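# Seat the L-shaped part flat in its pocket

## Task

Place the L-shaped part into the pocket shaped to fit it, lying flat and resting fully on the pocket's floor.

## Robot and tools

Robot: two six-joint arms. left_arm has a left hand, right_arm a right hand (mirror images). Base poses in the scene frame: left_arm at (-0.036, +0.336, +0.013) m, right_arm at (-0.055, -0.466, +0.013) m, each turned only slightly about z. Scene frame: origin at table-top height between the arms, +z up, +x out over the table, left_arm on the +y side. Image left/right do not match arm names. Fixed cameras: cam_high, cam_low; each hand has cam_left_wrist or cam_right_wrist. All images are 672x504.

Hand point axes (right hand): +z runs along straight fingers toward the tips, +x across the palm away from the thumb, +y out of the palm face. On the left hand +x points toward the thumb. Straight fingertips reach about 0.12 m past the hand point in +z. A rigid mast sticks out near the wrist (x +0.05 to +0.10, z -0.16 to -0.11) and can strike objects.

Row layout (used by execute_actions and move): exactly 48 numbers, each in [-1, 1], covering both arms even when one is idle. Order: left dx, dy, dz, rx, ry, rz; left hand's 16 motor numbers; left current_limit; left speed; then the same 24 for the right arm. Motor order per hand: index_mcp, index_abd, index_pip, index_dip, middle_mcp, middle_abd, middle_pip, middle_dip, ring_mcp, ring_abd, ring_pip, ring_dip, thumb_cmc, thumb_axl, thumb_mcp, thumb_ipl.

Pose numbers are offsets, not poses: they count from that arm's Hand target as it was when the action or move began, along the axes of that arm's own base frame. 1.0 equals 0.6 m for dx/dy/dz and 180 degrees for the rotation vector rx/ry/rz; rotation happens about the Hand target's position. Each row in an action counts from the same starting point, not from the row before. All zeros keeps the arm at its Hand target. The controller limits commanded orientation to 32 degrees away from the measured one.

Hand numbers are absolute hinge goals scaled linearly between each hinge's two stops. Straight settings: finger _mcp -0.75, _abd 0.00, _pip -0.58, _dip -0.70; thumb_cmc -0.71, thumb_axl -0.68, thumb_mcp -0.23, thumb_ipl -0.17. Going toward +1 curls fingers toward the palm and swings the thumb in front of the palm. current_limit maps -1..+1 to 0..550 mA (floor 11 mA); speed sets hinge rate as (speed+1)/2 of 8.5 rad/s. Defaults are +0.4 and -0.6. A zero is a real goal, so to leave a hand unchanged, echo its hand_goal, hand_current_limit and hand_speed.

Tools:
- execute_actions(actions, cameras): actions is a list of actions; each action is a list of up to 15 rows, one per 1/30 s step, 0.5 s total; a short action repeats its final row. Images come only for an empty list or when cameras names them (["all"] or a list of names).
- move(target, speed, blend, stop_force, zero, blocking, cameras): target is one 48-number row or a list of up to 15 rows; every row is an offset from the same starting Hand targets. Straight-line paths, at most 10 s total. speed in m/s, 0.002 to 3.6, default 0.25 (turning up to twice that in rad/s); one value or one per target. blend in m rounds corners between listed targets (0 means stop at each). stop_force in N, 3 to 120, ends an arm's path when its wrist sensor feels that much push against the motion; unreliable while the hand turns; omit it when moving away from a contact. zero (default true) rezeroes the sensor before the move. blocking=false returns early but cannot go with stop_force. The result adds a move: line: done, off_target, moving, held or fault, plus limits=paced (pose clipped) or limits=held (steps withheld).
- wait(seconds 0 to 10, cameras); stop(cameras) brakes a running move.
- zoom_image(camera, region [x0, y0, x1, y1] in pixels, at most 504 wide and tall) of the latest image.
- show_instructions() shows the reference picture of part and tray.
- zero_wrist_force(arm: left_arm or right_arm).
- finished_scene(scene 1, optional) ends the scene for good.

Results: end_effector_position (m), end_effector_quat_wxyz and velocities in each arm's base frame; Hand target (the base for the next offsets; the hand often rests a bit short of it, so send the gap as an offset); joint positions and torques; hand_goal, hand_measured, hand_current_ma, hand_state (moving, goal, blocked, overload); Wrist force and Wrist torque in the hand point's axes, plus the peak since the last one shown. Quiet entries may be left out.

Avoid: a contact force near 150 N or joint torque at its limit (wrist joints 26.3 N m) stops the arm for 10 s; pushing even slightly past a firm surface can trigger this, and faster motion hits harder. A motor drawing 495 mA or more for 5 s shuts down; motors heating to 85 C brake the arm. Keep the arms and hands from touching each other, steer paths away from an arm's own base, and never drop the part, let it fall off the table, or release it while moving. The goal must hold after the robot lets go.

Each tool is called after "Request:" as name(argument=value, ...) on one line, values as JSON.

Reference images:

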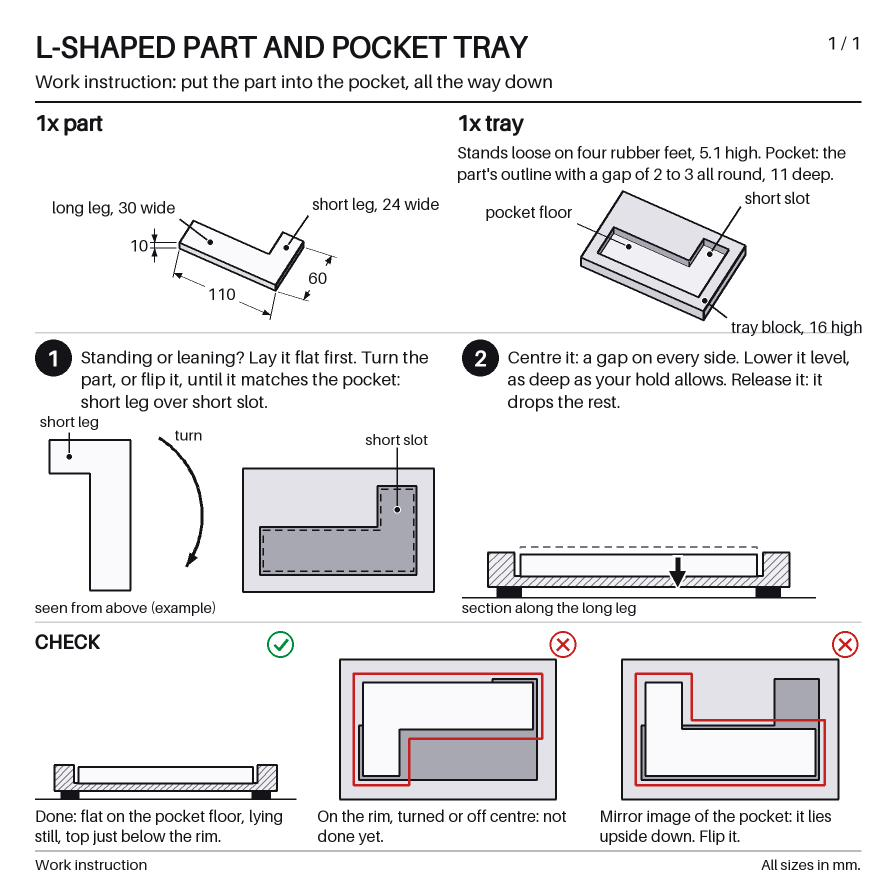

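## Session

Request:
execute_actions(actions=[])

Scene clock: 0.00 s.
left_arm: end_effector_position=(+0.8761, -0.3294, +0.2207) hand_goal=(-0.754, +0.000, -0.576, -0.696, -0.754, +0.000, -0.576, -0.696, -0.754, +0.000, -0.576, -0.696, -0.714, -0.678, -0.226, -0.168) hand_measured=(-0.754, +0.000, -0.576, -0.696, -0.754, +0.000, -0.576, -0.696, -0.754, +0.000, -0.576, -0.696, -0.714, -0.678, -0.226, -0.168) hand_current_ma=(+0, +0, +0, +0, +0, +0, +0, +0, +0, +0, +0, +0, +0, +0, +0, +0) hand_state=(goal, goal, goal, goal, goal, goal, goal, goal, goal, goal, goal, goal, goal, goal, goal, goal) hand_current_limit=0.40 hand_speed=-0.60 end_effector_quat_wxyz=(+0.680, +0.524, +0.485, -0.167) | right_arm: end_effector_position=(+0.6143, +0.2025, +0.3415) hand_goal=(-0.754, +0.000, -0.576, -0.696, -0.754, +0.000, -0.576, -0.696, -0.754, +0.000, -0.576, -0.696, -0.714, -0.678, -0.226, -0.168) hand_measured=(-0.754, +0.000, -0.576, -0.696, -0.754, +0.000, -0.576, -0.696, -0.754, +0.000, -0.576, -0.696, -0.714, -0.678, -0.226, -0.168) hand_current_ma=(+0, +0, +0, +0, +0, +0, +0, +0, +0, +0, +0, +0, +0, +0, +0, +0) hand_state=(goal, goal, goal, goal, goal, goal, goal, goal, goal, goal, goal, goal, goal, goal, goal, goal) hand_current_limit=0.40 hand_speed=-0.60 end_effector_quat_wxyz=(-0.117, +0.116, +0.975, -0.147)
Joint positions: left_arm=[3.091 -2.714 -1.091 0.628 0.557 -0.959] | right_arm=[0.086 -1.164 1.005 -1.116 -1.809 -1.213]
Joint velocities: within noise
Joint torques (N m): no reading
Motor temperatures (°C): left_arm=[23 23 23 30 27 28] | right_arm=[23 24 25 30 27 28]
Wrist force (N): no reading
Wrist torque (N m): no reading
Wrist force, peak (N): no reading
Hand target: left_arm +0.8761, -0.3294, +0.2207; +0.680, +0.524, +0.485, -0.167 | right_arm +0.6143, +0.2025, +0.3415; -0.117, +0.116, +0.975, -0.147

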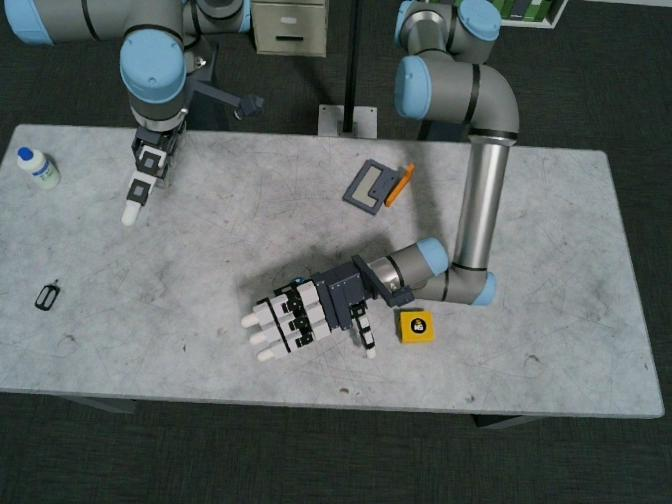

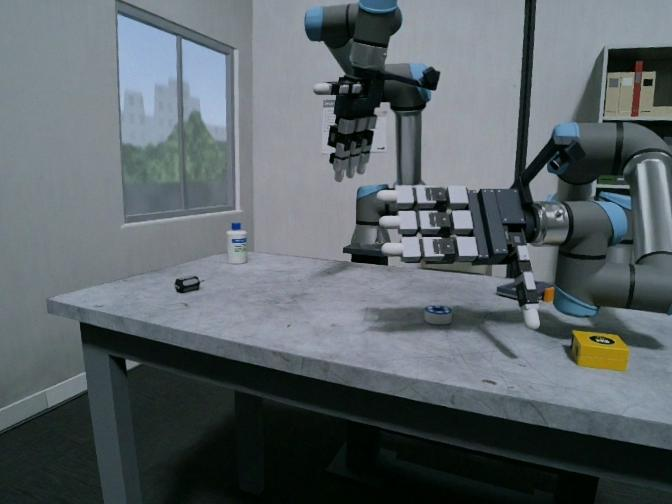

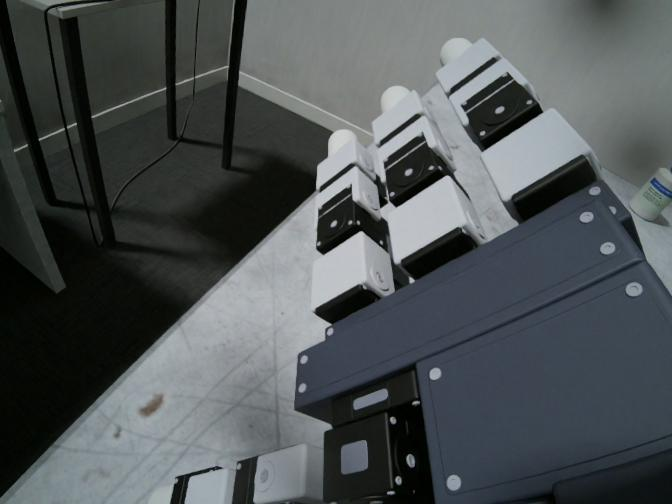

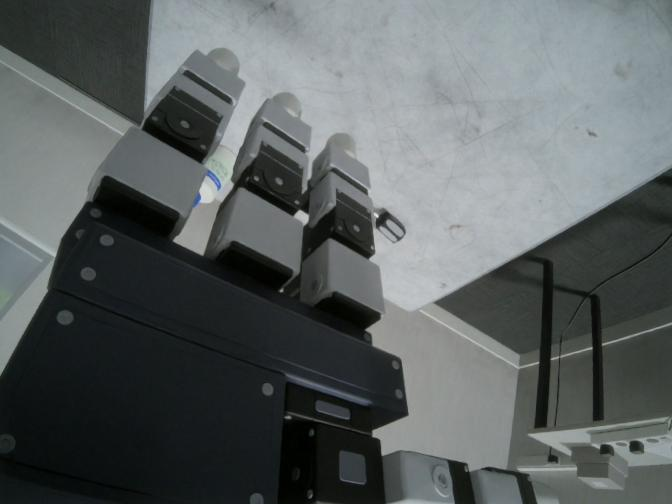

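Request:
zoom_image(camera="cam_high", region=[320, 140, 440, 230])

Request:
zoom_image(camera="cam_low", region=[400, 230, 672, 400])

Request:
zoom_image(camera="cam_high", region=[200, 120, 560, 390])

Scaled by 4.200 from the camera's 672x504 image, which has a finer 960x720 frame.

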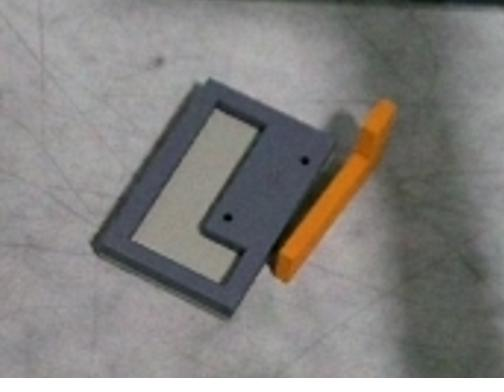

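Scaled by 1.853 from the camera's 672x504 image, which has a finer 960x720 frame.

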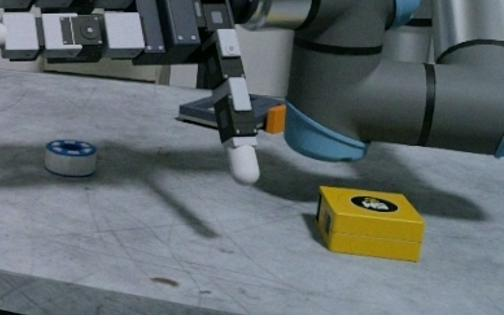

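Scaled by 1.400 from the camera's 672x504 image, which has a finer 960x720 frame.

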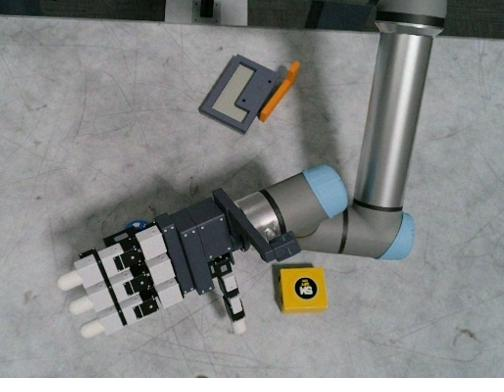

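Request:
zoom_image(camera="cam_high", region=[375, 155, 425, 215])

Request:
zoom_image(camera="cam_low", region=[480, 260, 580, 320])

Scaled by 8.400 from the camera's 672x504 image, which has a finer 960x720 frame.

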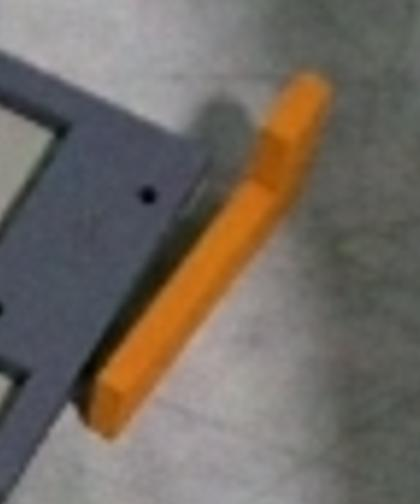

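Scaled by 5.040 from the camera's 672x504 image, which has a finer 960x720 frame.

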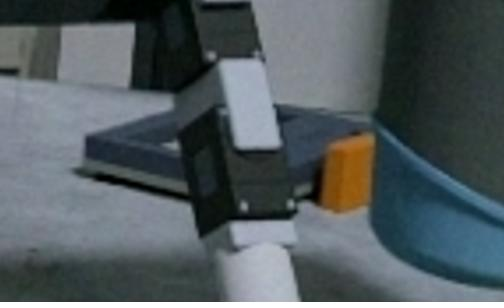

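Request:
move(target=[0,0,0,0,0,0,-0.754,0,-0.576,-0.696,-0.754,0,-0.576,-0.696,-0.754,0,-0.576,-0.696,-0.714,-0.678,-0.226,-0.168,0.4,-0.6,-0.327,0.671,-0.18,0.0708,-0.098,-0.0975,-0.754,0,-0.576,-0.696,-0.754,0,-0.576,-0.696,0.342,0,0.3,-0.696,-0.714,-0.678,-0.226,-0.168,0.7,-0.6], speed=0.3, cameras=["all"])

Scene clock: 29.60 s.
left_arm: end_effector_position=(+0.8761, -0.3294, +0.2207) hand_goal=(-0.754, +0.000, -0.576, -0.696, -0.754, +0.000, -0.576, -0.696, -0.754, +0.000, -0.576, -0.696, -0.714, -0.678, -0.226, -0.168) hand_measured=(-0.758, +0.000, -0.576, -0.696, -0.756, +0.000, -0.576, -0.696, -0.756, +0.000, -0.576, -0.696, -0.716, -0.678, -0.226, -0.168) hand_current_ma=(-1, +0, +0, +0, -1, +0, +0, +0, -1, +0, +0, +0, +0, +0, +0, +0) hand_state=(goal, goal, goal, goal, goal, goal, goal, goal, goal, goal, goal, goal, goal, goal, goal, goal) hand_current_limit=0.40 hand_speed=-0.60 end_effector_quat_wxyz=(+0.680, +0.524, +0.485, -0.167) | right_arm: end_effector_position=(+0.5050, +0.4173, +0.2836) hand_goal=(-0.754, +0.000, -0.576, -0.696, -0.754, +0.000, -0.576, -0.696, +0.342, +0.000, +0.300, -0.696, -0.714, -0.678, -0.226, -0.168) hand_measured=(-0.750, +0.000, -0.576, -0.696, -0.750, +0.000, -0.576, -0.696, +0.324, +0.000, +0.292, -0.696, -0.712, -0.678, -0.224, -0.168) hand_current_ma=(+19, +0, -3, +0, +19, +0, -3, +0, -88, +0, -34, +0, +6, +4, +16, +2) hand_state=(goal, goal, goal, goal, goal, goal, goal, goal, goal, goal, goal, goal, goal, goal, goal, goal) hand_current_limit=0.70 hand_speed=-0.60 end_effector_quat_wxyz=(-0.062, +0.195, +0.976, -0.069)
Joint positions: left_arm=[3.091 -2.714 -1.091 0.628 0.557 -0.959] | right_arm=[0.436 -1.309 1.385 -1.464 -1.609 -0.736]
Joint torques (N m): left_arm=[-0.28 62.62 18.69 1.22 0.02 -0.05] | right_arm=[-9.09 -22.58 -33.99 -0.49 -2.38 -1.84]
Wrist force (N): left_arm=[-0.4 0.2 -0.1] | right_arm=[0.1 -0.1 -0.1]
Wrist torque (N m): left_arm=[0.02 0.03 -0.03] | right_arm=[0.08 -0.04 0.11]
Wrist force, peak (N): left_arm=[-0.5 0.1 0.3] | right_arm=[5.4 4.0 0.3]
Hand target: left_arm +0.8761, -0.3294, +0.2207; +0.680, +0.524, +0.485, -0.167 | right_arm +0.5050, +0.4172, +0.2835; -0.063, +0.195, +0.976, -0.069 (not the last commanded pose)
Off the commanded pose: left_arm 0.000 m, 0 deg | right_arm 0.213 m, 14 deg.
move: held (right_arm; a check stopped the path); limits=held
pose unreachable (right arm): on one or more control steps of this call, first in action 0 (counted from 0), this arm could not follow its commanded pose, so it was not sent that pose on those steps. It may still have moved: this result reports where it is.
cause: moving toward the commanded pose would bring a part of the arm too close to another arm (a part of this arm just beyond joint 6 (wrist 3) and a part of the left arm just beyond its joint 2 (shoulder lift), 51 mm apart when this arm was first held).

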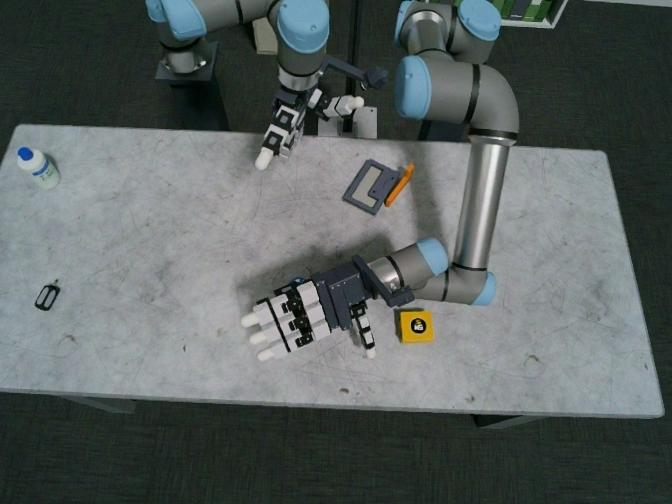

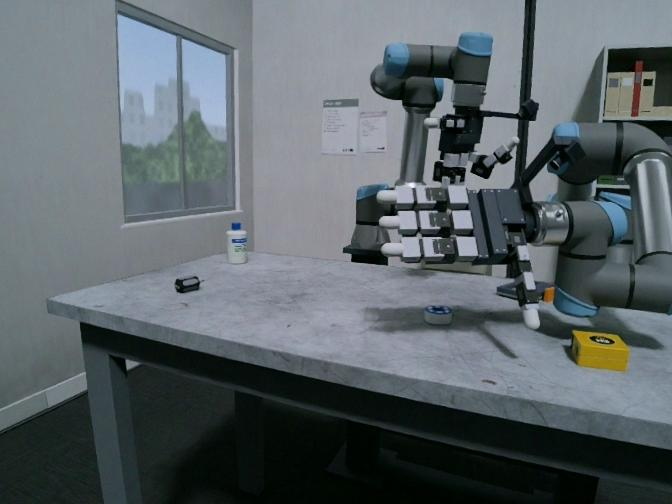

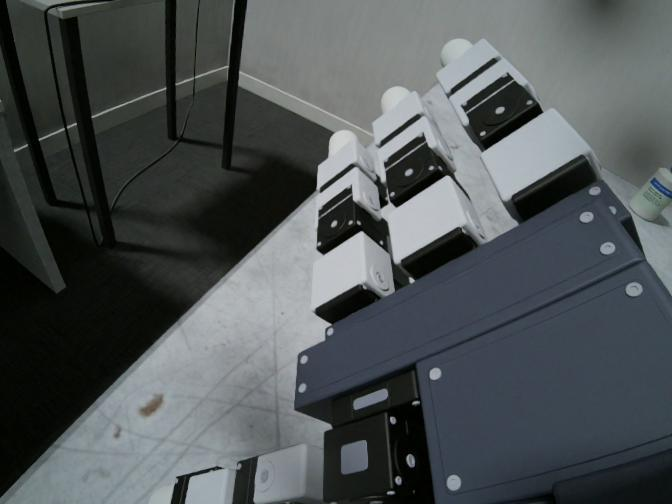

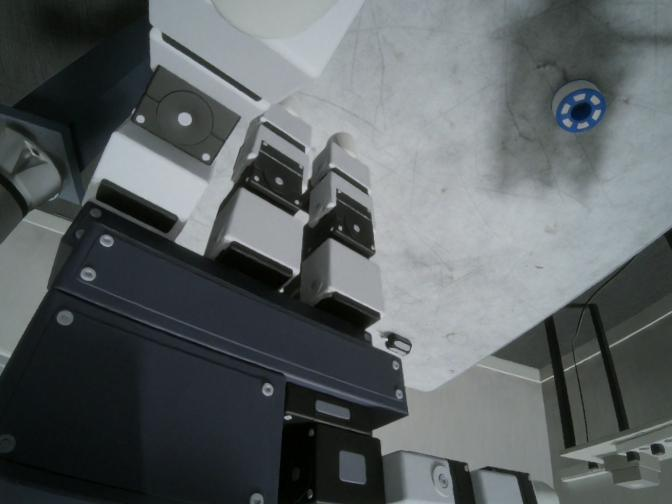

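Request:
move(target=[[0.02,0.1,0.167,0,0,0.02,-0.754,0,-0.576,-0.696,-0.754,0,-0.576,-0.696,-0.754,0,-0.576,-0.696,-0.714,-0.678,-0.226,-0.168,0.4,-0.6,0,0,0,0,0,0,-0.754,0,-0.576,-0.696,-0.754,0,-0.576,-0.696,0.342,0,0.3,-0.696,-0.714,-0.678,-0.226,-0.168,0.7,-0.6],[0.066,0.873,0.167,0,0,0.181,-0.754,0,-0.576,-0.696,-0.754,0,-0.576,-0.696,-0.754,0,-0.576,-0.696,-0.714,-0.678,-0.226,-0.168,0.4,-0.6,0,0,0,0,0,0,-0.754,0,-0.576,-0.696,-0.754,0,-0.576,-0.696,0.342,0,0.3,-0.696,-0.714,-0.678,-0.226,-0.168,0.7,-0.6]], speed=0.4, blend=[0.05,0])

Request:
move(target=[-0.412,0.767,0,0,0,0.18,-0.754,0,-0.576,-0.696,-0.754,0,-0.576,-0.696,-0.754,0,-0.576,-0.696,-0.714,-0.678,-0.226,-0.168,0.4,-0.6,0,0,0,0,0,0,-0.754,0,-0.576,-0.696,-0.754,0,-0.576,-0.696,0.342,0,0.3,-0.696,-0.714,-0.678,-0.226,-0.168,0.7,-0.6], speed=0.4, cameras=["cam_high"])

Scene clock: 34.53 s.
left_arm: end_effector_position=(+0.9156, +0.1942, +0.3209) hand_goal=(-0.754, +0.000, -0.576, -0.696, -0.754, +0.000, -0.576, -0.696, -0.754, +0.000, -0.576, -0.696, -0.714, -0.678, -0.226, -0.168) hand_measured=(-0.758, -0.002, -0.576, -0.696, -0.758, +0.000, -0.576, -0.696, -0.758, -0.002, -0.576, -0.696, -0.718, -0.678, -0.226, -0.168) hand_current_ma=(-1, +0, +0, +0, -1, +0, +0, +0, -1, +0, +0, +0, -1, +0, +0, +0) hand_state=(goal, goal, goal, goal, goal, goal, goal, goal, goal, goal, goal, goal, goal, goal, goal, goal) hand_current_limit=0.40 hand_speed=-0.60 end_effector_quat_wxyz=(+0.700, +0.367, +0.612, +0.030) | right_arm: end_effector_position=(+0.5050, +0.4172, +0.2835) hand_goal=(-0.754, +0.000, -0.576, -0.696, -0.754, +0.000, -0.576, -0.696, +0.342, +0.000, +0.300, -0.696, -0.714, -0.678, -0.226, -0.168) hand_measured=(-0.750, +0.000, -0.576, -0.696, -0.750, +0.000, -0.576, -0.696, +0.324, +0.000, +0.292, -0.696, -0.712, -0.678, -0.224, -0.168) hand_current_ma=(+19, +0, -3, +0, +19, +0, -3, +0, -88, +0, -34, +0, +6, +4, +16, +2) hand_state=(goal, goal, goal, goal, goal, goal, goal, goal, goal, goal, goal, goal, goal, goal, goal, goal) hand_current_limit=0.70 hand_speed=-0.60 end_effector_quat_wxyz=(-0.063, +0.195, +0.976, -0.069)
Joint positions: left_arm=[3.66 -2.565 -1.101 0.49 0.557 -0.958] | right_arm=[0.436 -1.309 1.385 -1.464 -1.609 -0.736]
Joint torques (N m): left_arm=[9.02 53.22 29.08 -0.98 3.11 -1.81] | right_arm=[-8.92 -21.81 -33.61 -0.03 -2.2 -1.75]
Wrist force (N): left_arm=[-0.4 -0.1 0.4] | right_arm=[0.2 -0.1 0.1]
Wrist torque (N m): left_arm=[-0.04 0.01 -0.11] | right_arm=[0.06 -0.04 0.13]
Wrist force, peak (N): left_arm=[-1.3 0.4 0.8] | right_arm=[0.3 -0.3 0.7]
Hand target: left_arm +0.9157, +0.1944, +0.3209; +0.700, +0.367, +0.612, +0.030 | right_arm +0.5050, +0.4172, +0.2835; -0.063, +0.195, +0.976, -0.069
Off the commanded pose: left_arm 0.000 m, 0 deg | right_arm 0.000 m, 0 deg.
move: done

Scene clock: 36.77 s.
left_arm: end_effector_position=(+0.6685, +0.6545, +0.3209) hand_goal=(-0.754, +0.000, -0.576, -0.696, -0.754, +0.000, -0.576, -0.696, -0.754, +0.000, -0.576, -0.696, -0.714, -0.678, -0.226, -0.168) hand_measured=(-0.758, -0.002, -0.576, -0.696, -0.758, -0.002, -0.576, -0.696, -0.758, -0.002, -0.576, -0.696, -0.718, -0.678, -0.226, -0.168) hand_current_ma=(-1, +0, +0, +0, -1, +0, +0, +0, -1, +0, +0, +0, -1, +0, +0, +0) hand_state=(goal, goal, goal, goal, goal, goal, goal, goal, goal, goal, goal, goal, goal, goal, goal, goal) hand_current_limit=0.40 hand_speed=-0.60 end_effector_quat_wxyz=(+0.664, +0.181, +0.690, +0.224) | right_arm: end_effector_position=(+0.5050, +0.4172, +0.2835) hand_goal=(-0.754, +0.000, -0.576, -0.696, -0.754, +0.000, -0.576, -0.696, +0.342, +0.000, +0.300, -0.696, -0.714, -0.678, -0.226, -0.168) hand_measured=(-0.750, +0.000, -0.576, -0.696, -0.750, +0.000, -0.576, -0.696, +0.324, +0.000, +0.292, -0.696, -0.712, -0.678, -0.224, -0.168) hand_current_ma=(+19, +0, -3, +0, +19, +0, -3, +0, -88, +0, -34, +0, +6, +4, +16, +2) hand_state=(goal, goal, goal, goal, goal, goal, goal, goal, goal, goal, goal, goal, goal, goal, goal, goal) hand_current_limit=0.70 hand_speed=-0.60 end_effector_quat_wxyz=(-0.063, +0.195, +0.976, -0.069)
Joint positions: left_arm=[4.226 -2.564 -1.103 0.491 0.556 -0.958] | right_arm=[0.436 -1.309 1.385 -1.464 -1.609 -0.736]
Joint torques (N m): left_arm=[9.58 55.44 29.73 -1.09 2.87 -1.36] | right_arm=[-8.9 -22 -34.31 -0.05 -2.24 -1.67]
Wrist force (N): left_arm=[-0.4 -0.3 0.4] | right_arm=[0.0 -0.2 0.1]
Wrist torque (N m): left_arm=[-0.08 0.03 -0.07] | right_arm=[0.06 -0.03 0.11]
Wrist force, peak (N): left_arm=[-0.5 -0.8 1.6] | right_arm=[0.5 -0.1 0.4]
Hand target: left_arm +0.6685, +0.6546, +0.3209; +0.664, +0.181, +0.690, +0.224 | right_arm +0.5050, +0.4172, +0.2835; -0.063, +0.195, +0.976, -0.069
Off the commanded pose: left_arm 0.000 m, 0 deg | right_arm 0.000 m, 0 deg.
move: done
Images, in order (width x height): cam_high 672x504.

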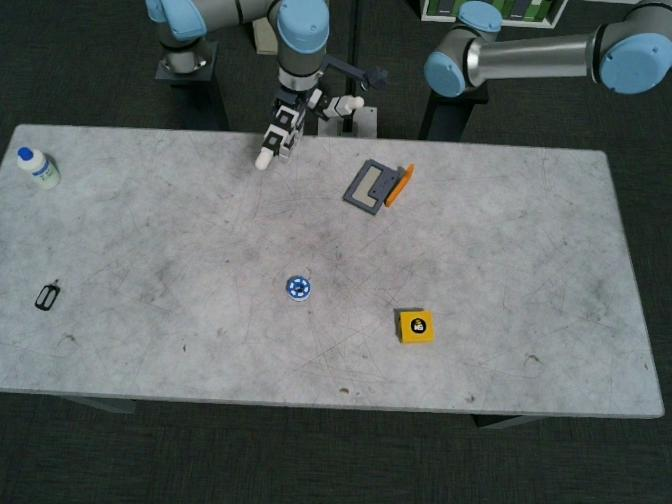

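Request:
move(target=[0,0,0,0,0,0,-0.754,0,-0.576,-0.696,-0.754,0,-0.576,-0.696,-0.754,0,-0.576,-0.696,-0.714,-0.678,-0.226,-0.168,0.4,-0.6,-0.145,0.313,-0.2075,0.0315,-0.0505,-0.0482,-0.754,0,-0.576,-0.696,-0.754,0,-0.576,-0.696,0.342,0,0.3,-0.696,-0.714,-0.678,-0.226,-0.168,0.7,-0.6], speed=0.25, cameras=["all"])

Scene clock: 39.33 s.
left_arm: end_effector_position=(+0.6685, +0.6546, +0.3209) hand_goal=(-0.754, +0.000, -0.576, -0.696, -0.754, +0.000, -0.576, -0.696, -0.754, +0.000, -0.576, -0.696, -0.714, -0.678, -0.226, -0.168) hand_measured=(-0.758, -0.002, -0.576, -0.696, -0.758, -0.002, -0.576, -0.696, -0.758, -0.002, -0.576, -0.696, -0.718, -0.678, -0.226, -0.168) hand_current_ma=(-1, +0, +0, +0, -1, +0, +0, +0, -1, +0, +0, +0, -1, +0, +0, +0) hand_state=(goal, goal, goal, goal, goal, goal, goal, goal, goal, goal, goal, goal, goal, goal, goal, goal) hand_current_limit=0.40 hand_speed=-0.60 end_effector_quat_wxyz=(+0.664, +0.181, +0.690, +0.224) | right_arm: end_effector_position=(+0.4180, +0.6048, +0.1591) hand_goal=(-0.754, +0.000, -0.576, -0.696, -0.754, +0.000, -0.576, -0.696, +0.342, +0.000, +0.300, -0.696, -0.714, -0.678, -0.226, -0.168) hand_measured=(-0.750, +0.000, -0.576, -0.696, -0.750, +0.000, -0.576, -0.696, +0.324, +0.000, +0.292, -0.696, -0.712, -0.678, -0.224, -0.168) hand_current_ma=(+19, +0, -3, +0, +19, +0, -3, +0, -87, +0, -34, +0, +6, +4, +16, +2) hand_state=(goal, goal, goal, goal, goal, goal, goal, goal, goal, goal, goal, goal, goal, goal, goal, goal) hand_current_limit=0.70 hand_speed=-0.60 end_effector_quat_wxyz=(+0.000, +0.270, +0.963, -0.001)
Joint positions: left_arm=[4.226 -2.565 -1.103 0.491 0.556 -0.958] | right_arm=[0.787 -1.139 1.558 -1.989 -1.572 -0.237]
Joint torques (N m): left_arm=[8.31 55.31 30.03 -0.92 2.55 -1.89] | right_arm=[8.65 -27.29 -32.97 -4.07 -2.27 1.2]
Wrist force (N): left_arm=[-0.4 -0.2 0.2] | right_arm=[0.0 0.0 0.1]
Wrist torque (N m): left_arm=[-0.04 0.02 -0.07] | right_arm=[0.06 -0.02 -0.10]
Wrist force, peak (N): left_arm=[-0.6 -0.2 0.5] | right_arm=[-0.6 -0.9 -0.5]
Hand target: left_arm +0.6685, +0.6546, +0.3209; +0.664, +0.181, +0.690, +0.224 | right_arm +0.4180, +0.6050, +0.1590; +0.000, +0.270, +0.963, -0.001
Off the commanded pose: left_arm 0.000 m, 0 deg | right_arm 0.000 m, 0 deg.
move: done

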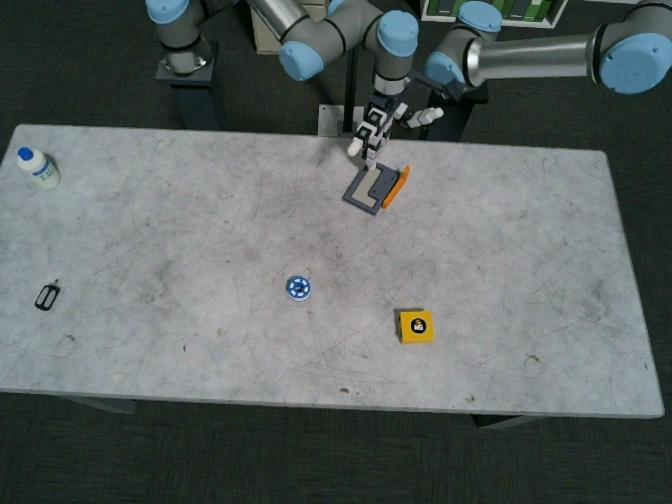

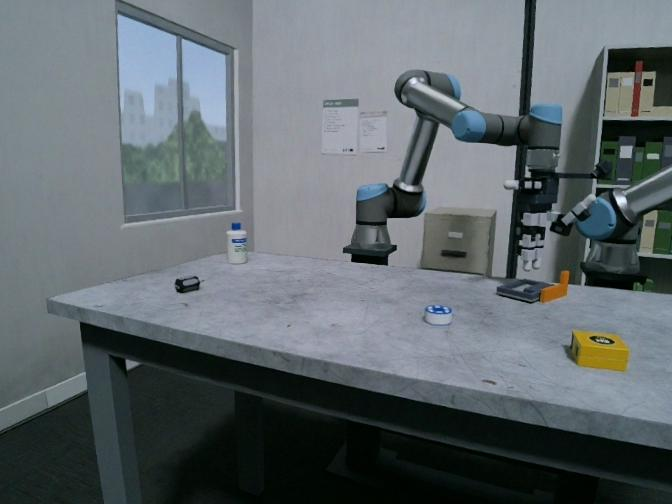

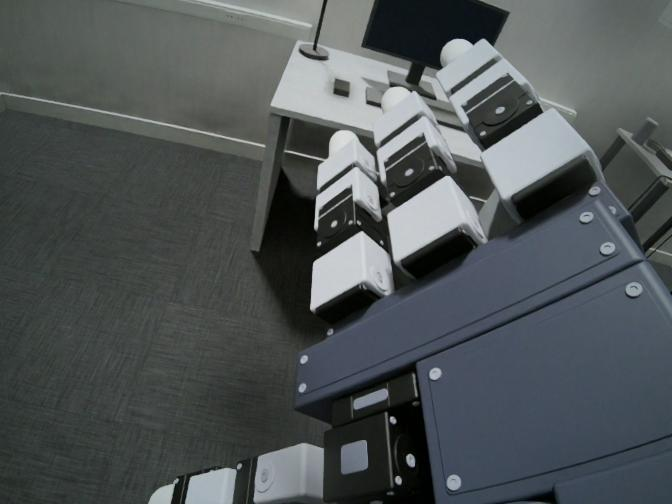

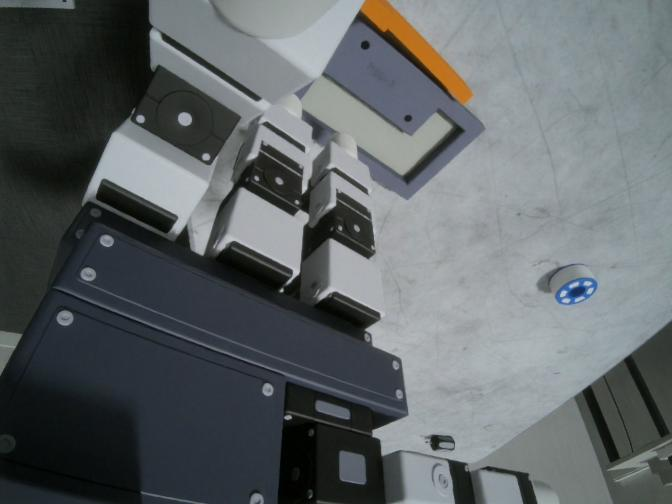

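Request:
zoom_image(camera="cam_right_wrist", region=[220, 0, 500, 210])

Request:
zoom_image(camera="cam_high", region=[320, 120, 440, 220])

Request:
zoom_image(camera="cam_low", region=[480, 160, 620, 310])

Scaled by 1.800 from the camera's 672x504 image, which has a finer 960x720 frame.

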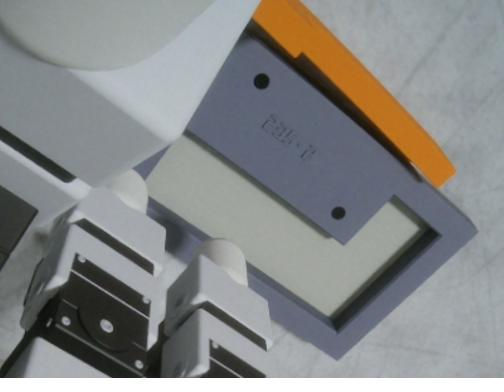

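Scaled by 4.200 from the camera's 672x504 image, which has a finer 960x720 frame.

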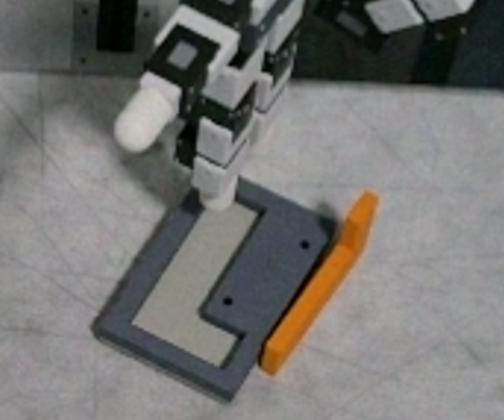

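Scaled by 3.360 from the camera's 672x504 image, which has a finer 960x720 frame.

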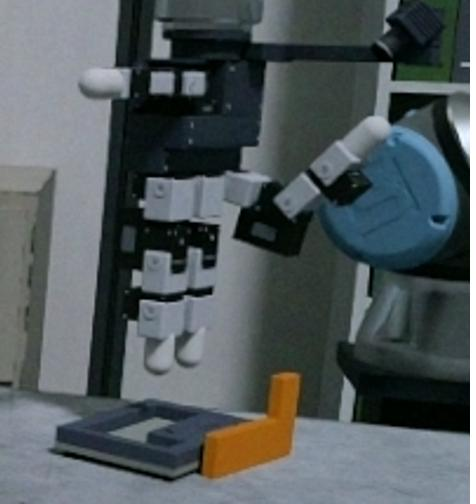

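Request:
move(target=[0,0,0,0,0,0,-0.754,0,-0.576,-0.696,-0.754,0,-0.576,-0.696,-0.754,0,-0.576,-0.696,-0.714,-0.678,-0.226,-0.168,0.4,-0.6,0.06,-0.038,-0.03,0,0,0,-0.754,0,-0.576,-0.696,-0.754,0,-0.576,-0.696,0.342,0,0.3,-0.696,-0.714,-0.678,-0.226,-0.168,0.7,-0.6], speed=0.15, cameras=["cam_high","cam_low","cam_right_wrist"])

Request:
zoom_image(camera="cam_right_wrist", region=[240, 40, 480, 220])

Request:
zoom_image(camera="cam_high", region=[330, 130, 430, 220])

Request:
zoom_image(camera="cam_low", region=[480, 220, 600, 310])

Scene clock: 41.40 s.
left_arm: end_effector_position=(+0.6685, +0.6546, +0.3209) hand_goal=(-0.754, +0.000, -0.576, -0.696, -0.754, +0.000, -0.576, -0.696, -0.754, +0.000, -0.576, -0.696, -0.714, -0.678, -0.226, -0.168) hand_measured=(-0.758, -0.002, -0.576, -0.696, -0.758, -0.002, -0.576, -0.696, -0.758, -0.002, -0.576, -0.696, -0.718, -0.678, -0.226, -0.168) hand_current_ma=(-1, +0, +0, +0, -1, +0, +0, +0, -1, +0, +0, +0, -1, +0, +0, +0) hand_state=(goal, goal, goal, goal, goal, goal, goal, goal, goal, goal, goal, goal, goal, goal, goal, goal) hand_current_limit=0.40 hand_speed=-0.60 end_effector_quat_wxyz=(+0.664, +0.181, +0.690, +0.224) | right_arm: end_effector_position=(+0.4539, +0.5822, +0.1411) hand_goal=(-0.754, +0.000, -0.576, -0.696, -0.754, +0.000, -0.576, -0.696, +0.342, +0.000, +0.300, -0.696, -0.714, -0.678, -0.226, -0.168) hand_measured=(-0.750, +0.000, -0.576, -0.696, -0.750, +0.000, -0.576, -0.696, +0.324, +0.000, +0.292, -0.696, -0.712, -0.678, -0.224, -0.168) hand_current_ma=(+19, +0, -3, +0, +19, +0, -3, +0, -87, +0, -33, +0, +6, +4, +16, +2) hand_state=(goal, goal, goal, goal, goal, goal, goal, goal, goal, goal, goal, goal, goal, goal, goal, goal) hand_current_limit=0.70 hand_speed=-0.60 end_effector_quat_wxyz=(+0.000, +0.270, +0.963, -0.001)
Joint positions: left_arm=[4.226 -2.565 -1.103 0.491 0.556 -0.958] | right_arm=[0.723 -1.117 1.575 -2.029 -1.572 -0.301]
Joint torques (N m): left_arm=[7.98 54.04 29.21 -0.63 2 -1.54] | right_arm=[-8.56 -28.01 -8.75 -4.79 1.83 -1.92]
Wrist force (N): left_arm=[-0.3 0.1 0.2] | right_arm=[0.2 0.4 0.2]
Wrist torque (N m): left_arm=[-0.01 0.01 -0.07] | right_arm=[0.06 -0.05 0.15]
Wrist force, peak (N): left_arm=[-0.4 0.0 0.5] | right_arm=[0.8 0.0 -0.3]
Hand target: left_arm +0.6685, +0.6546, +0.3209; +0.664, +0.181, +0.690, +0.224 | right_arm +0.4540, +0.5822, +0.1410; +0.000, +0.270, +0.963, -0.001
Off the commanded pose: left_arm 0.000 m, 0 deg | right_arm 0.000 m, 0 deg.
move: done
Images, in order (width x height): cam_high 672x504, cam_low 672x504, cam_right_wrist 672x504.

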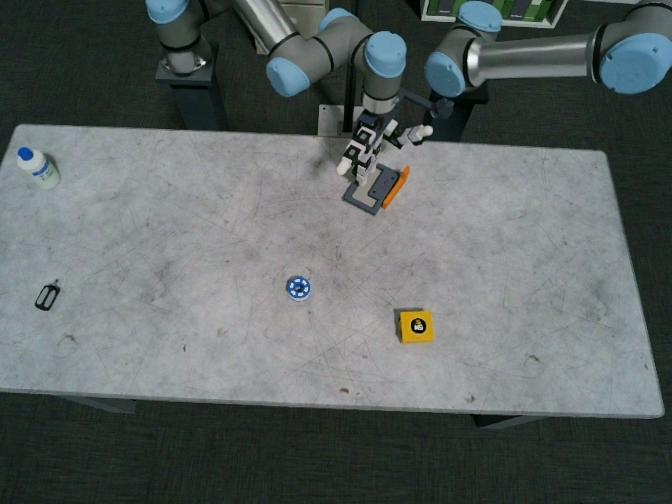

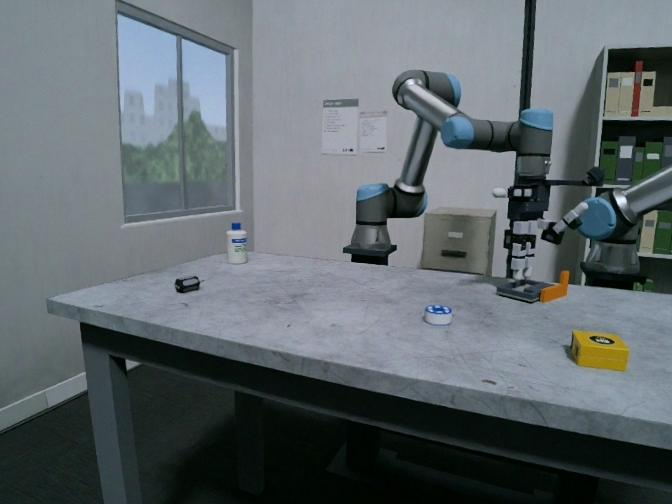

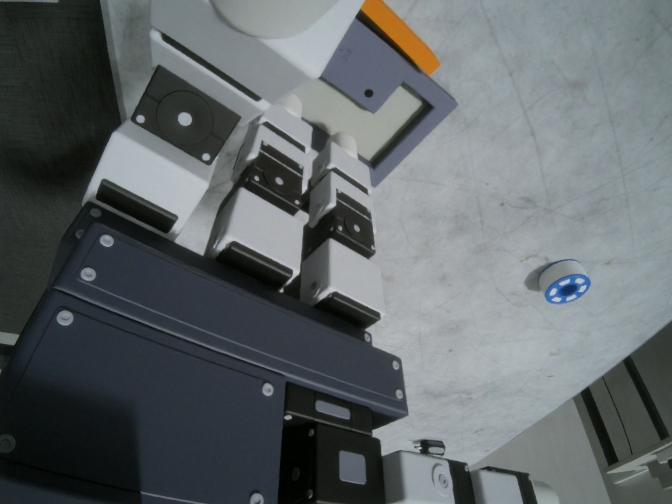

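Scaled by 2.100 from the camera's 672x504 image, which has a finer 960x720 frame.

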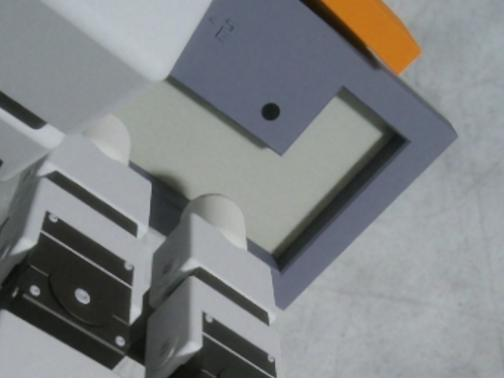

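Scaled by 5.040 from the camera's 672x504 image, which has a finer 960x720 frame.

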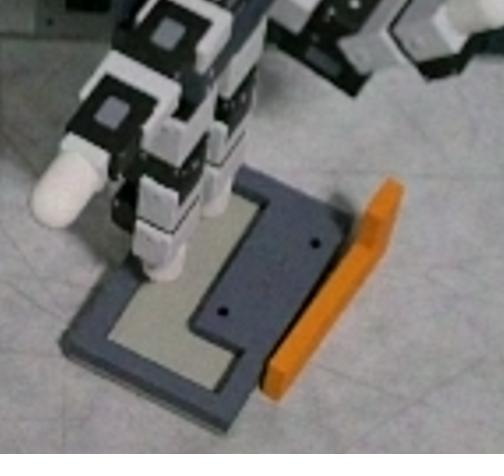

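Scaled by 4.200 from the camera's 672x504 image, which has a finer 960x720 frame.

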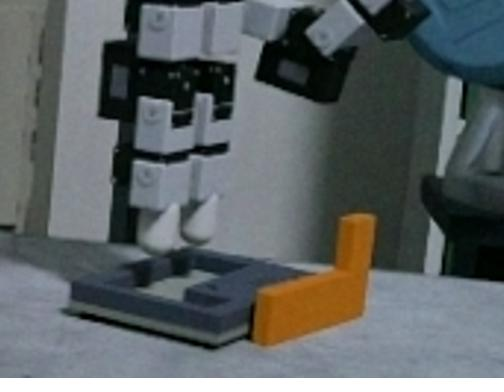

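Request:
move(target=[0,0,0,0,0,0,-0.754,0,-0.576,-0.696,-0.754,0,-0.576,-0.696,-0.754,0,-0.576,-0.696,-0.714,-0.678,-0.226,-0.168,0.4,-0.6,-0.009,0.0128,-0.008,0,0,0.036,-0.754,0,-0.576,-0.696,-0.754,0,-0.576,-0.696,0.342,0,0.3,-0.696,-0.714,-0.678,-0.226,-0.168,0.7,-0.6], speed=0.15, cameras=["cam_high","cam_right_wrist"])

Request:
zoom_image(camera="cam_high", region=[330, 130, 430, 220])

Request:
zoom_image(camera="cam_right_wrist", region=[240, 40, 480, 220])

Scene clock: 44.13 s.
left_arm: end_effector_position=(+0.6685, +0.6546, +0.3209) hand_goal=(-0.754, +0.000, -0.576, -0.696, -0.754, +0.000, -0.576, -0.696, -0.754, +0.000, -0.576, -0.696, -0.714, -0.678, -0.226, -0.168) hand_measured=(-0.758, -0.002, -0.576, -0.696, -0.758, -0.002, -0.576, -0.696, -0.758, -0.002, -0.576, -0.696, -0.718, -0.678, -0.226, -0.168) hand_current_ma=(-1, +0, +0, +0, -1, +0, +0, +0, -1, +0, +0, +0, -1, +0, +0, +0) hand_state=(goal, goal, goal, goal, goal, goal, goal, goal, goal, goal, goal, goal, goal, goal, goal, goal) hand_current_limit=0.40 hand_speed=-0.60 end_effector_quat_wxyz=(+0.664, +0.181, +0.690, +0.224) | right_arm: end_effector_position=(+0.4487, +0.5898, +0.1362) hand_goal=(-0.754, +0.000, -0.576, -0.696, -0.754, +0.000, -0.576, -0.696, +0.342, +0.000, +0.300, -0.696, -0.714, -0.678, -0.226, -0.168) hand_measured=(-0.750, +0.000, -0.576, -0.696, -0.750, +0.000, -0.576, -0.696, +0.324, +0.000, +0.292, -0.696, -0.712, -0.678, -0.224, -0.168) hand_current_ma=(+19, +0, -3, +0, +19, +0, -3, +0, -87, +0, -33, +0, +6, +4, +16, +2) hand_state=(goal, goal, goal, goal, goal, goal, goal, goal, goal, goal, goal, goal, goal, goal, goal, goal) hand_current_limit=0.70 hand_speed=-0.60 end_effector_quat_wxyz=(+0.000, +0.215, +0.977, -0.001)
Joint positions: left_arm=[4.226 -2.565 -1.103 0.491 0.556 -0.958] | right_arm=[0.721 -1.108 1.575 -2.038 -1.572 -0.415]
Joint torques (N m): left_arm=[9.16 54.25 29.81 -0.68 1.23 -1.74] | right_arm=[-9.94 -28.84 -32.18 -4.56 1.48 -1.28]
Wrist force (N): left_arm=[-0.1 -0.1 0.5] | right_arm=[-0.1 0.3 -0.2]
Wrist torque (N m): left_arm=[-0.06 -0.01 -0.05] | right_arm=[0.10 0.02 0.12]
Wrist force, peak (N): left_arm=[-0.5 0.0 0.4] | right_arm=[0.2 0.6 0.3]
Hand target: left_arm +0.6685, +0.6546, +0.3209; +0.664, +0.181, +0.690, +0.224 | right_arm +0.4486, +0.5898, +0.1362; +0.000, +0.215, +0.977, -0.001
Off the commanded pose: left_arm 0.000 m, 0 deg | right_arm 0.000 m, 0 deg.
move: done
Images, in order (width x height): cam_high 672x504, cam_right_wrist 672x504.

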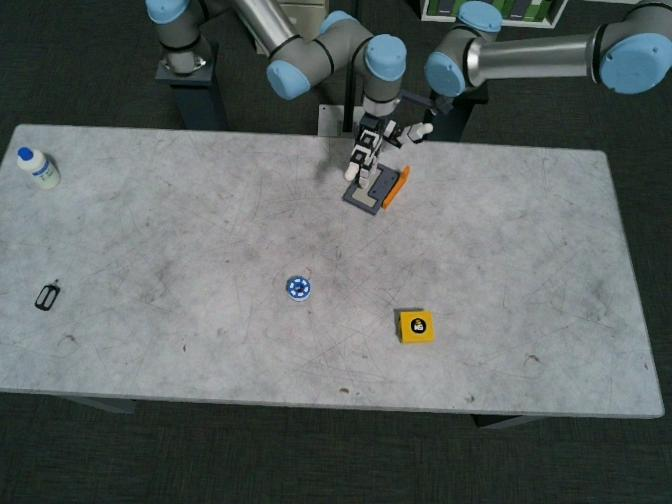

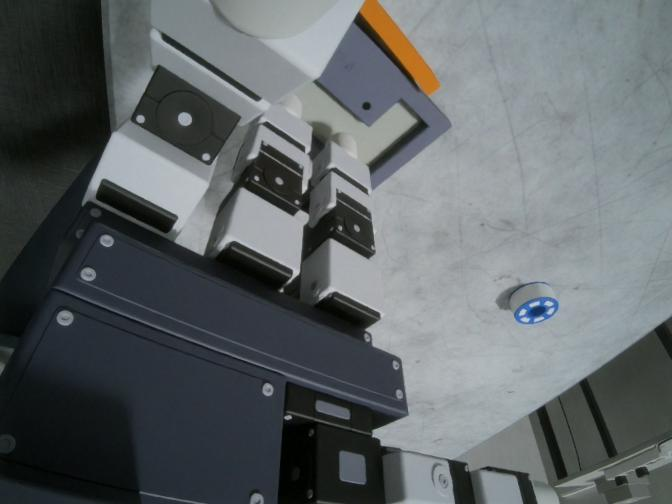

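Scaled by 5.040 from the camera's 672x504 image, which has a finer 960x720 frame.

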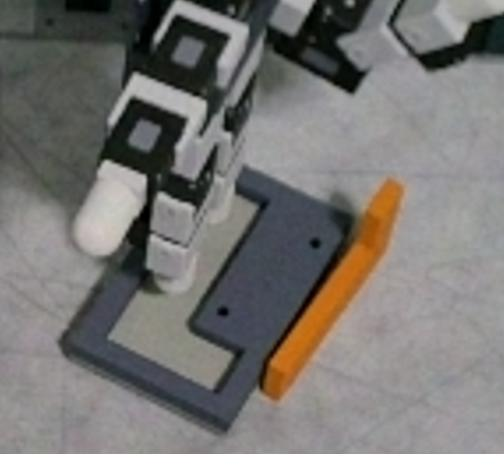

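Scaled by 2.100 from the camera's 672x504 image, which has a finer 960x720 frame.

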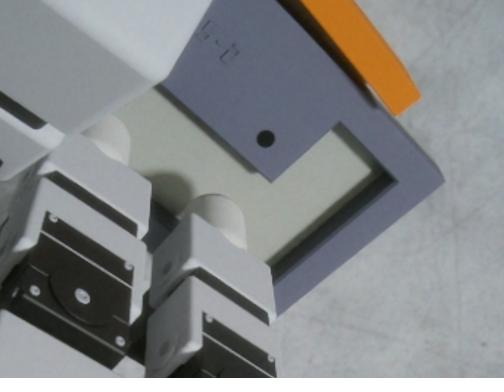

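Request:
move(target=[0,0,0,0,0,0,-0.754,0,-0.576,-0.696,-0.754,0,-0.576,-0.696,-0.754,0,-0.576,-0.696,-0.714,-0.678,-0.226,-0.168,0.4,-0.6,0,0,-0.05,0,0,0,-0.754,0,-0.576,-0.696,-0.754,0,-0.576,-0.696,0.342,0,0.3,-0.696,-0.714,-0.678,-0.226,-0.168,0.7,-0.6], speed=0.015, stop_force=4, cameras=["cam_high","cam_right_wrist","cam_low"])

Request:
zoom_image(camera="cam_high", region=[330, 130, 430, 220])

Request:
zoom_image(camera="cam_right_wrist", region=[240, 40, 480, 220])

Request:
zoom_image(camera="cam_low", region=[480, 220, 600, 310])

Scene clock: 47.10 s.
left_arm: end_effector_position=(+0.6685, +0.6546, +0.3209) hand_goal=(-0.754, +0.000, -0.576, -0.696, -0.754, +0.000, -0.576, -0.696, -0.754, +0.000, -0.576, -0.696, -0.714, -0.678, -0.226, -0.168) hand_measured=(-0.758, -0.002, -0.576, -0.696, -0.758, -0.002, -0.576, -0.696, -0.758, -0.002, -0.576, -0.696, -0.718, -0.678, -0.226, -0.168) hand_current_ma=(-1, +0, +0, +0, -1, +0, +0, +0, -1, +0, +0, +0, -1, +0, +0, +0) hand_state=(goal, goal, goal, goal, goal, goal, goal, goal, goal, goal, goal, goal, goal, goal, goal, goal) hand_current_limit=0.40 hand_speed=-0.60 end_effector_quat_wxyz=(+0.664, +0.181, +0.690, +0.224) | right_arm: end_effector_position=(+0.4486, +0.5898, +0.1188) hand_goal=(-0.754, +0.000, -0.576, -0.696, -0.754, +0.000, -0.576, -0.696, +0.342, +0.000, +0.300, -0.696, -0.714, -0.678, -0.226, -0.168) hand_measured=(-0.752, +0.000, -0.576, -0.696, -0.752, +0.000, -0.576, -0.696, +0.324, +0.000, +0.292, -0.696, -0.712, -0.678, -0.224, -0.168) hand_current_ma=(+12, +2, -1, +0, +12, +2, -1, +0, -87, +0, -33, +0, +6, +4, +16, +2) hand_state=(goal, goal, goal, goal, goal, goal, goal, goal, goal, goal, goal, goal, goal, goal, goal, goal) hand_current_limit=0.70 hand_speed=-0.60 end_effector_quat_wxyz=(+0.000, +0.215, +0.977, -0.001)
Joint positions: left_arm=[4.226 -2.565 -1.103 0.491 0.556 -0.958] | right_arm=[0.721 -1.089 1.596 -2.077 -1.572 -0.415]
Joint torques (N m): left_arm=[7.95 54.44 28.43 -0.6 0.81 -1.77] | right_arm=[-9.8 -50.07 -29.06 0.28 1.7 -1.67]
Wrist force (N): left_arm=[-0.4 -0.3 0.2] | right_arm=[0.0 0.4 -5.9]
Wrist torque (N m): left_arm=[-0.06 0.02 -0.07] | right_arm=[0.46 -0.03 0.15]
Wrist force, peak (N): left_arm=[-0.5 -0.1 0.4] | right_arm=[0.4 0.3 -16.3]
Hand target: left_arm +0.6685, +0.6546, +0.3209; +0.664, +0.181, +0.690, +0.224 | right_arm +0.4486, +0.5898, +0.1188; +0.000, +0.215, +0.977, -0.001 (not the last commanded pose)
Off the commanded pose: left_arm 0.000 m, 0 deg | right_arm 0.013 m, 0 deg.
move: contact (right_arm)
Images, in order (width x height): cam_high 672x504, cam_low 672x504, cam_right_wrist 672x504.

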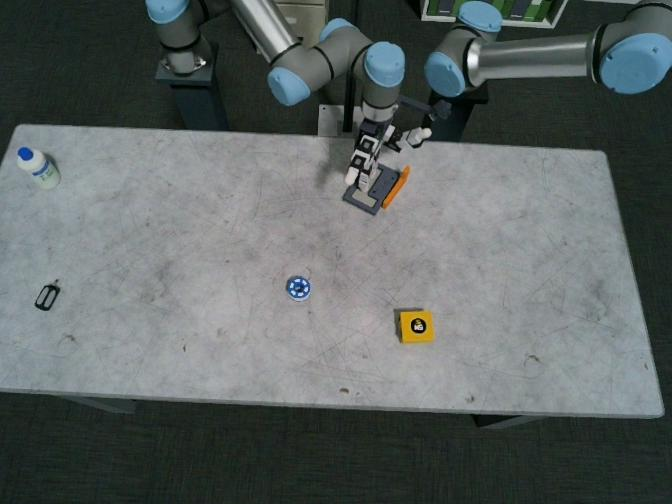

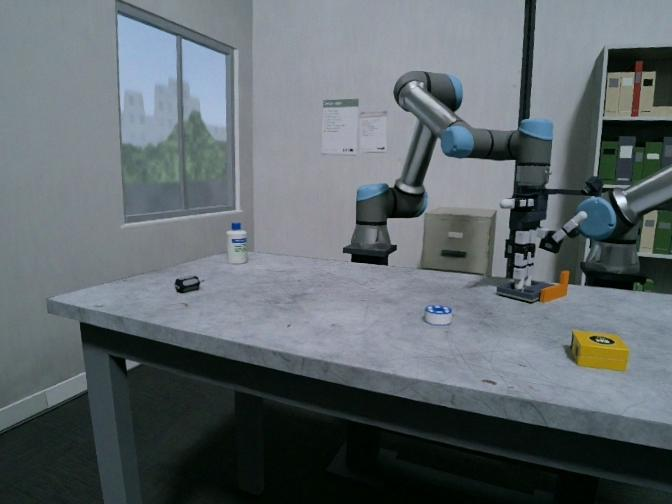

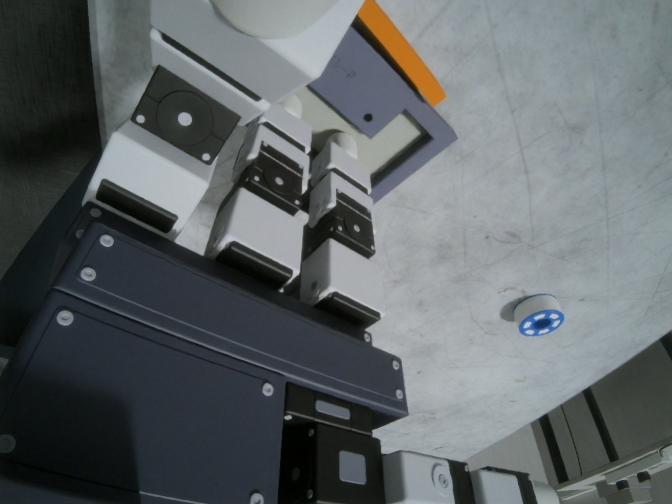

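Scaled by 5.040 from the camera's 672x504 image, which has a finer 960x720 frame.

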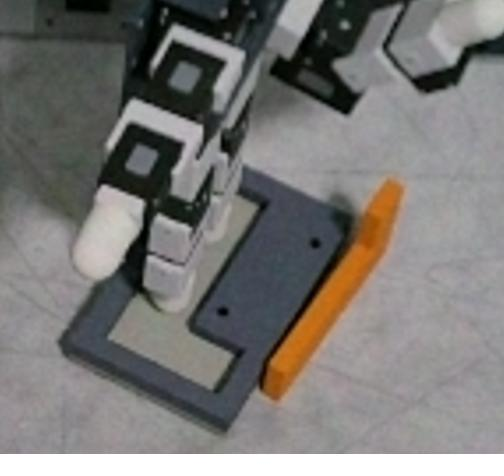

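Scaled by 2.100 from the camera's 672x504 image, which has a finer 960x720 frame.

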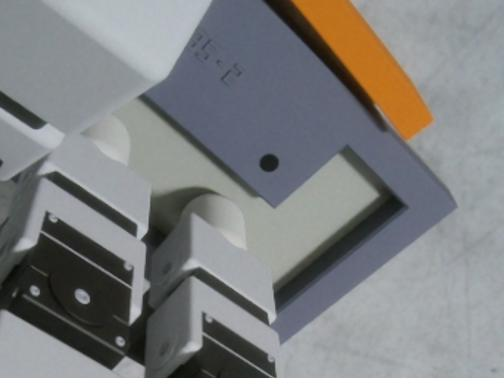

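Scaled by 4.200 from the camera's 672x504 image, which has a finer 960x720 frame.

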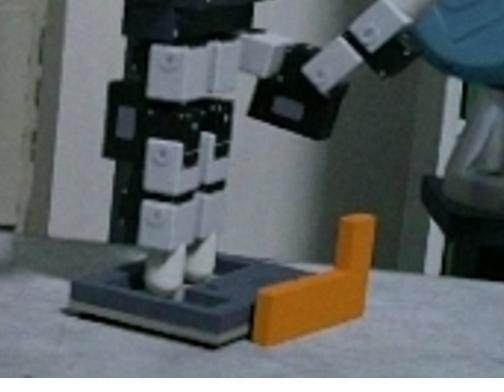

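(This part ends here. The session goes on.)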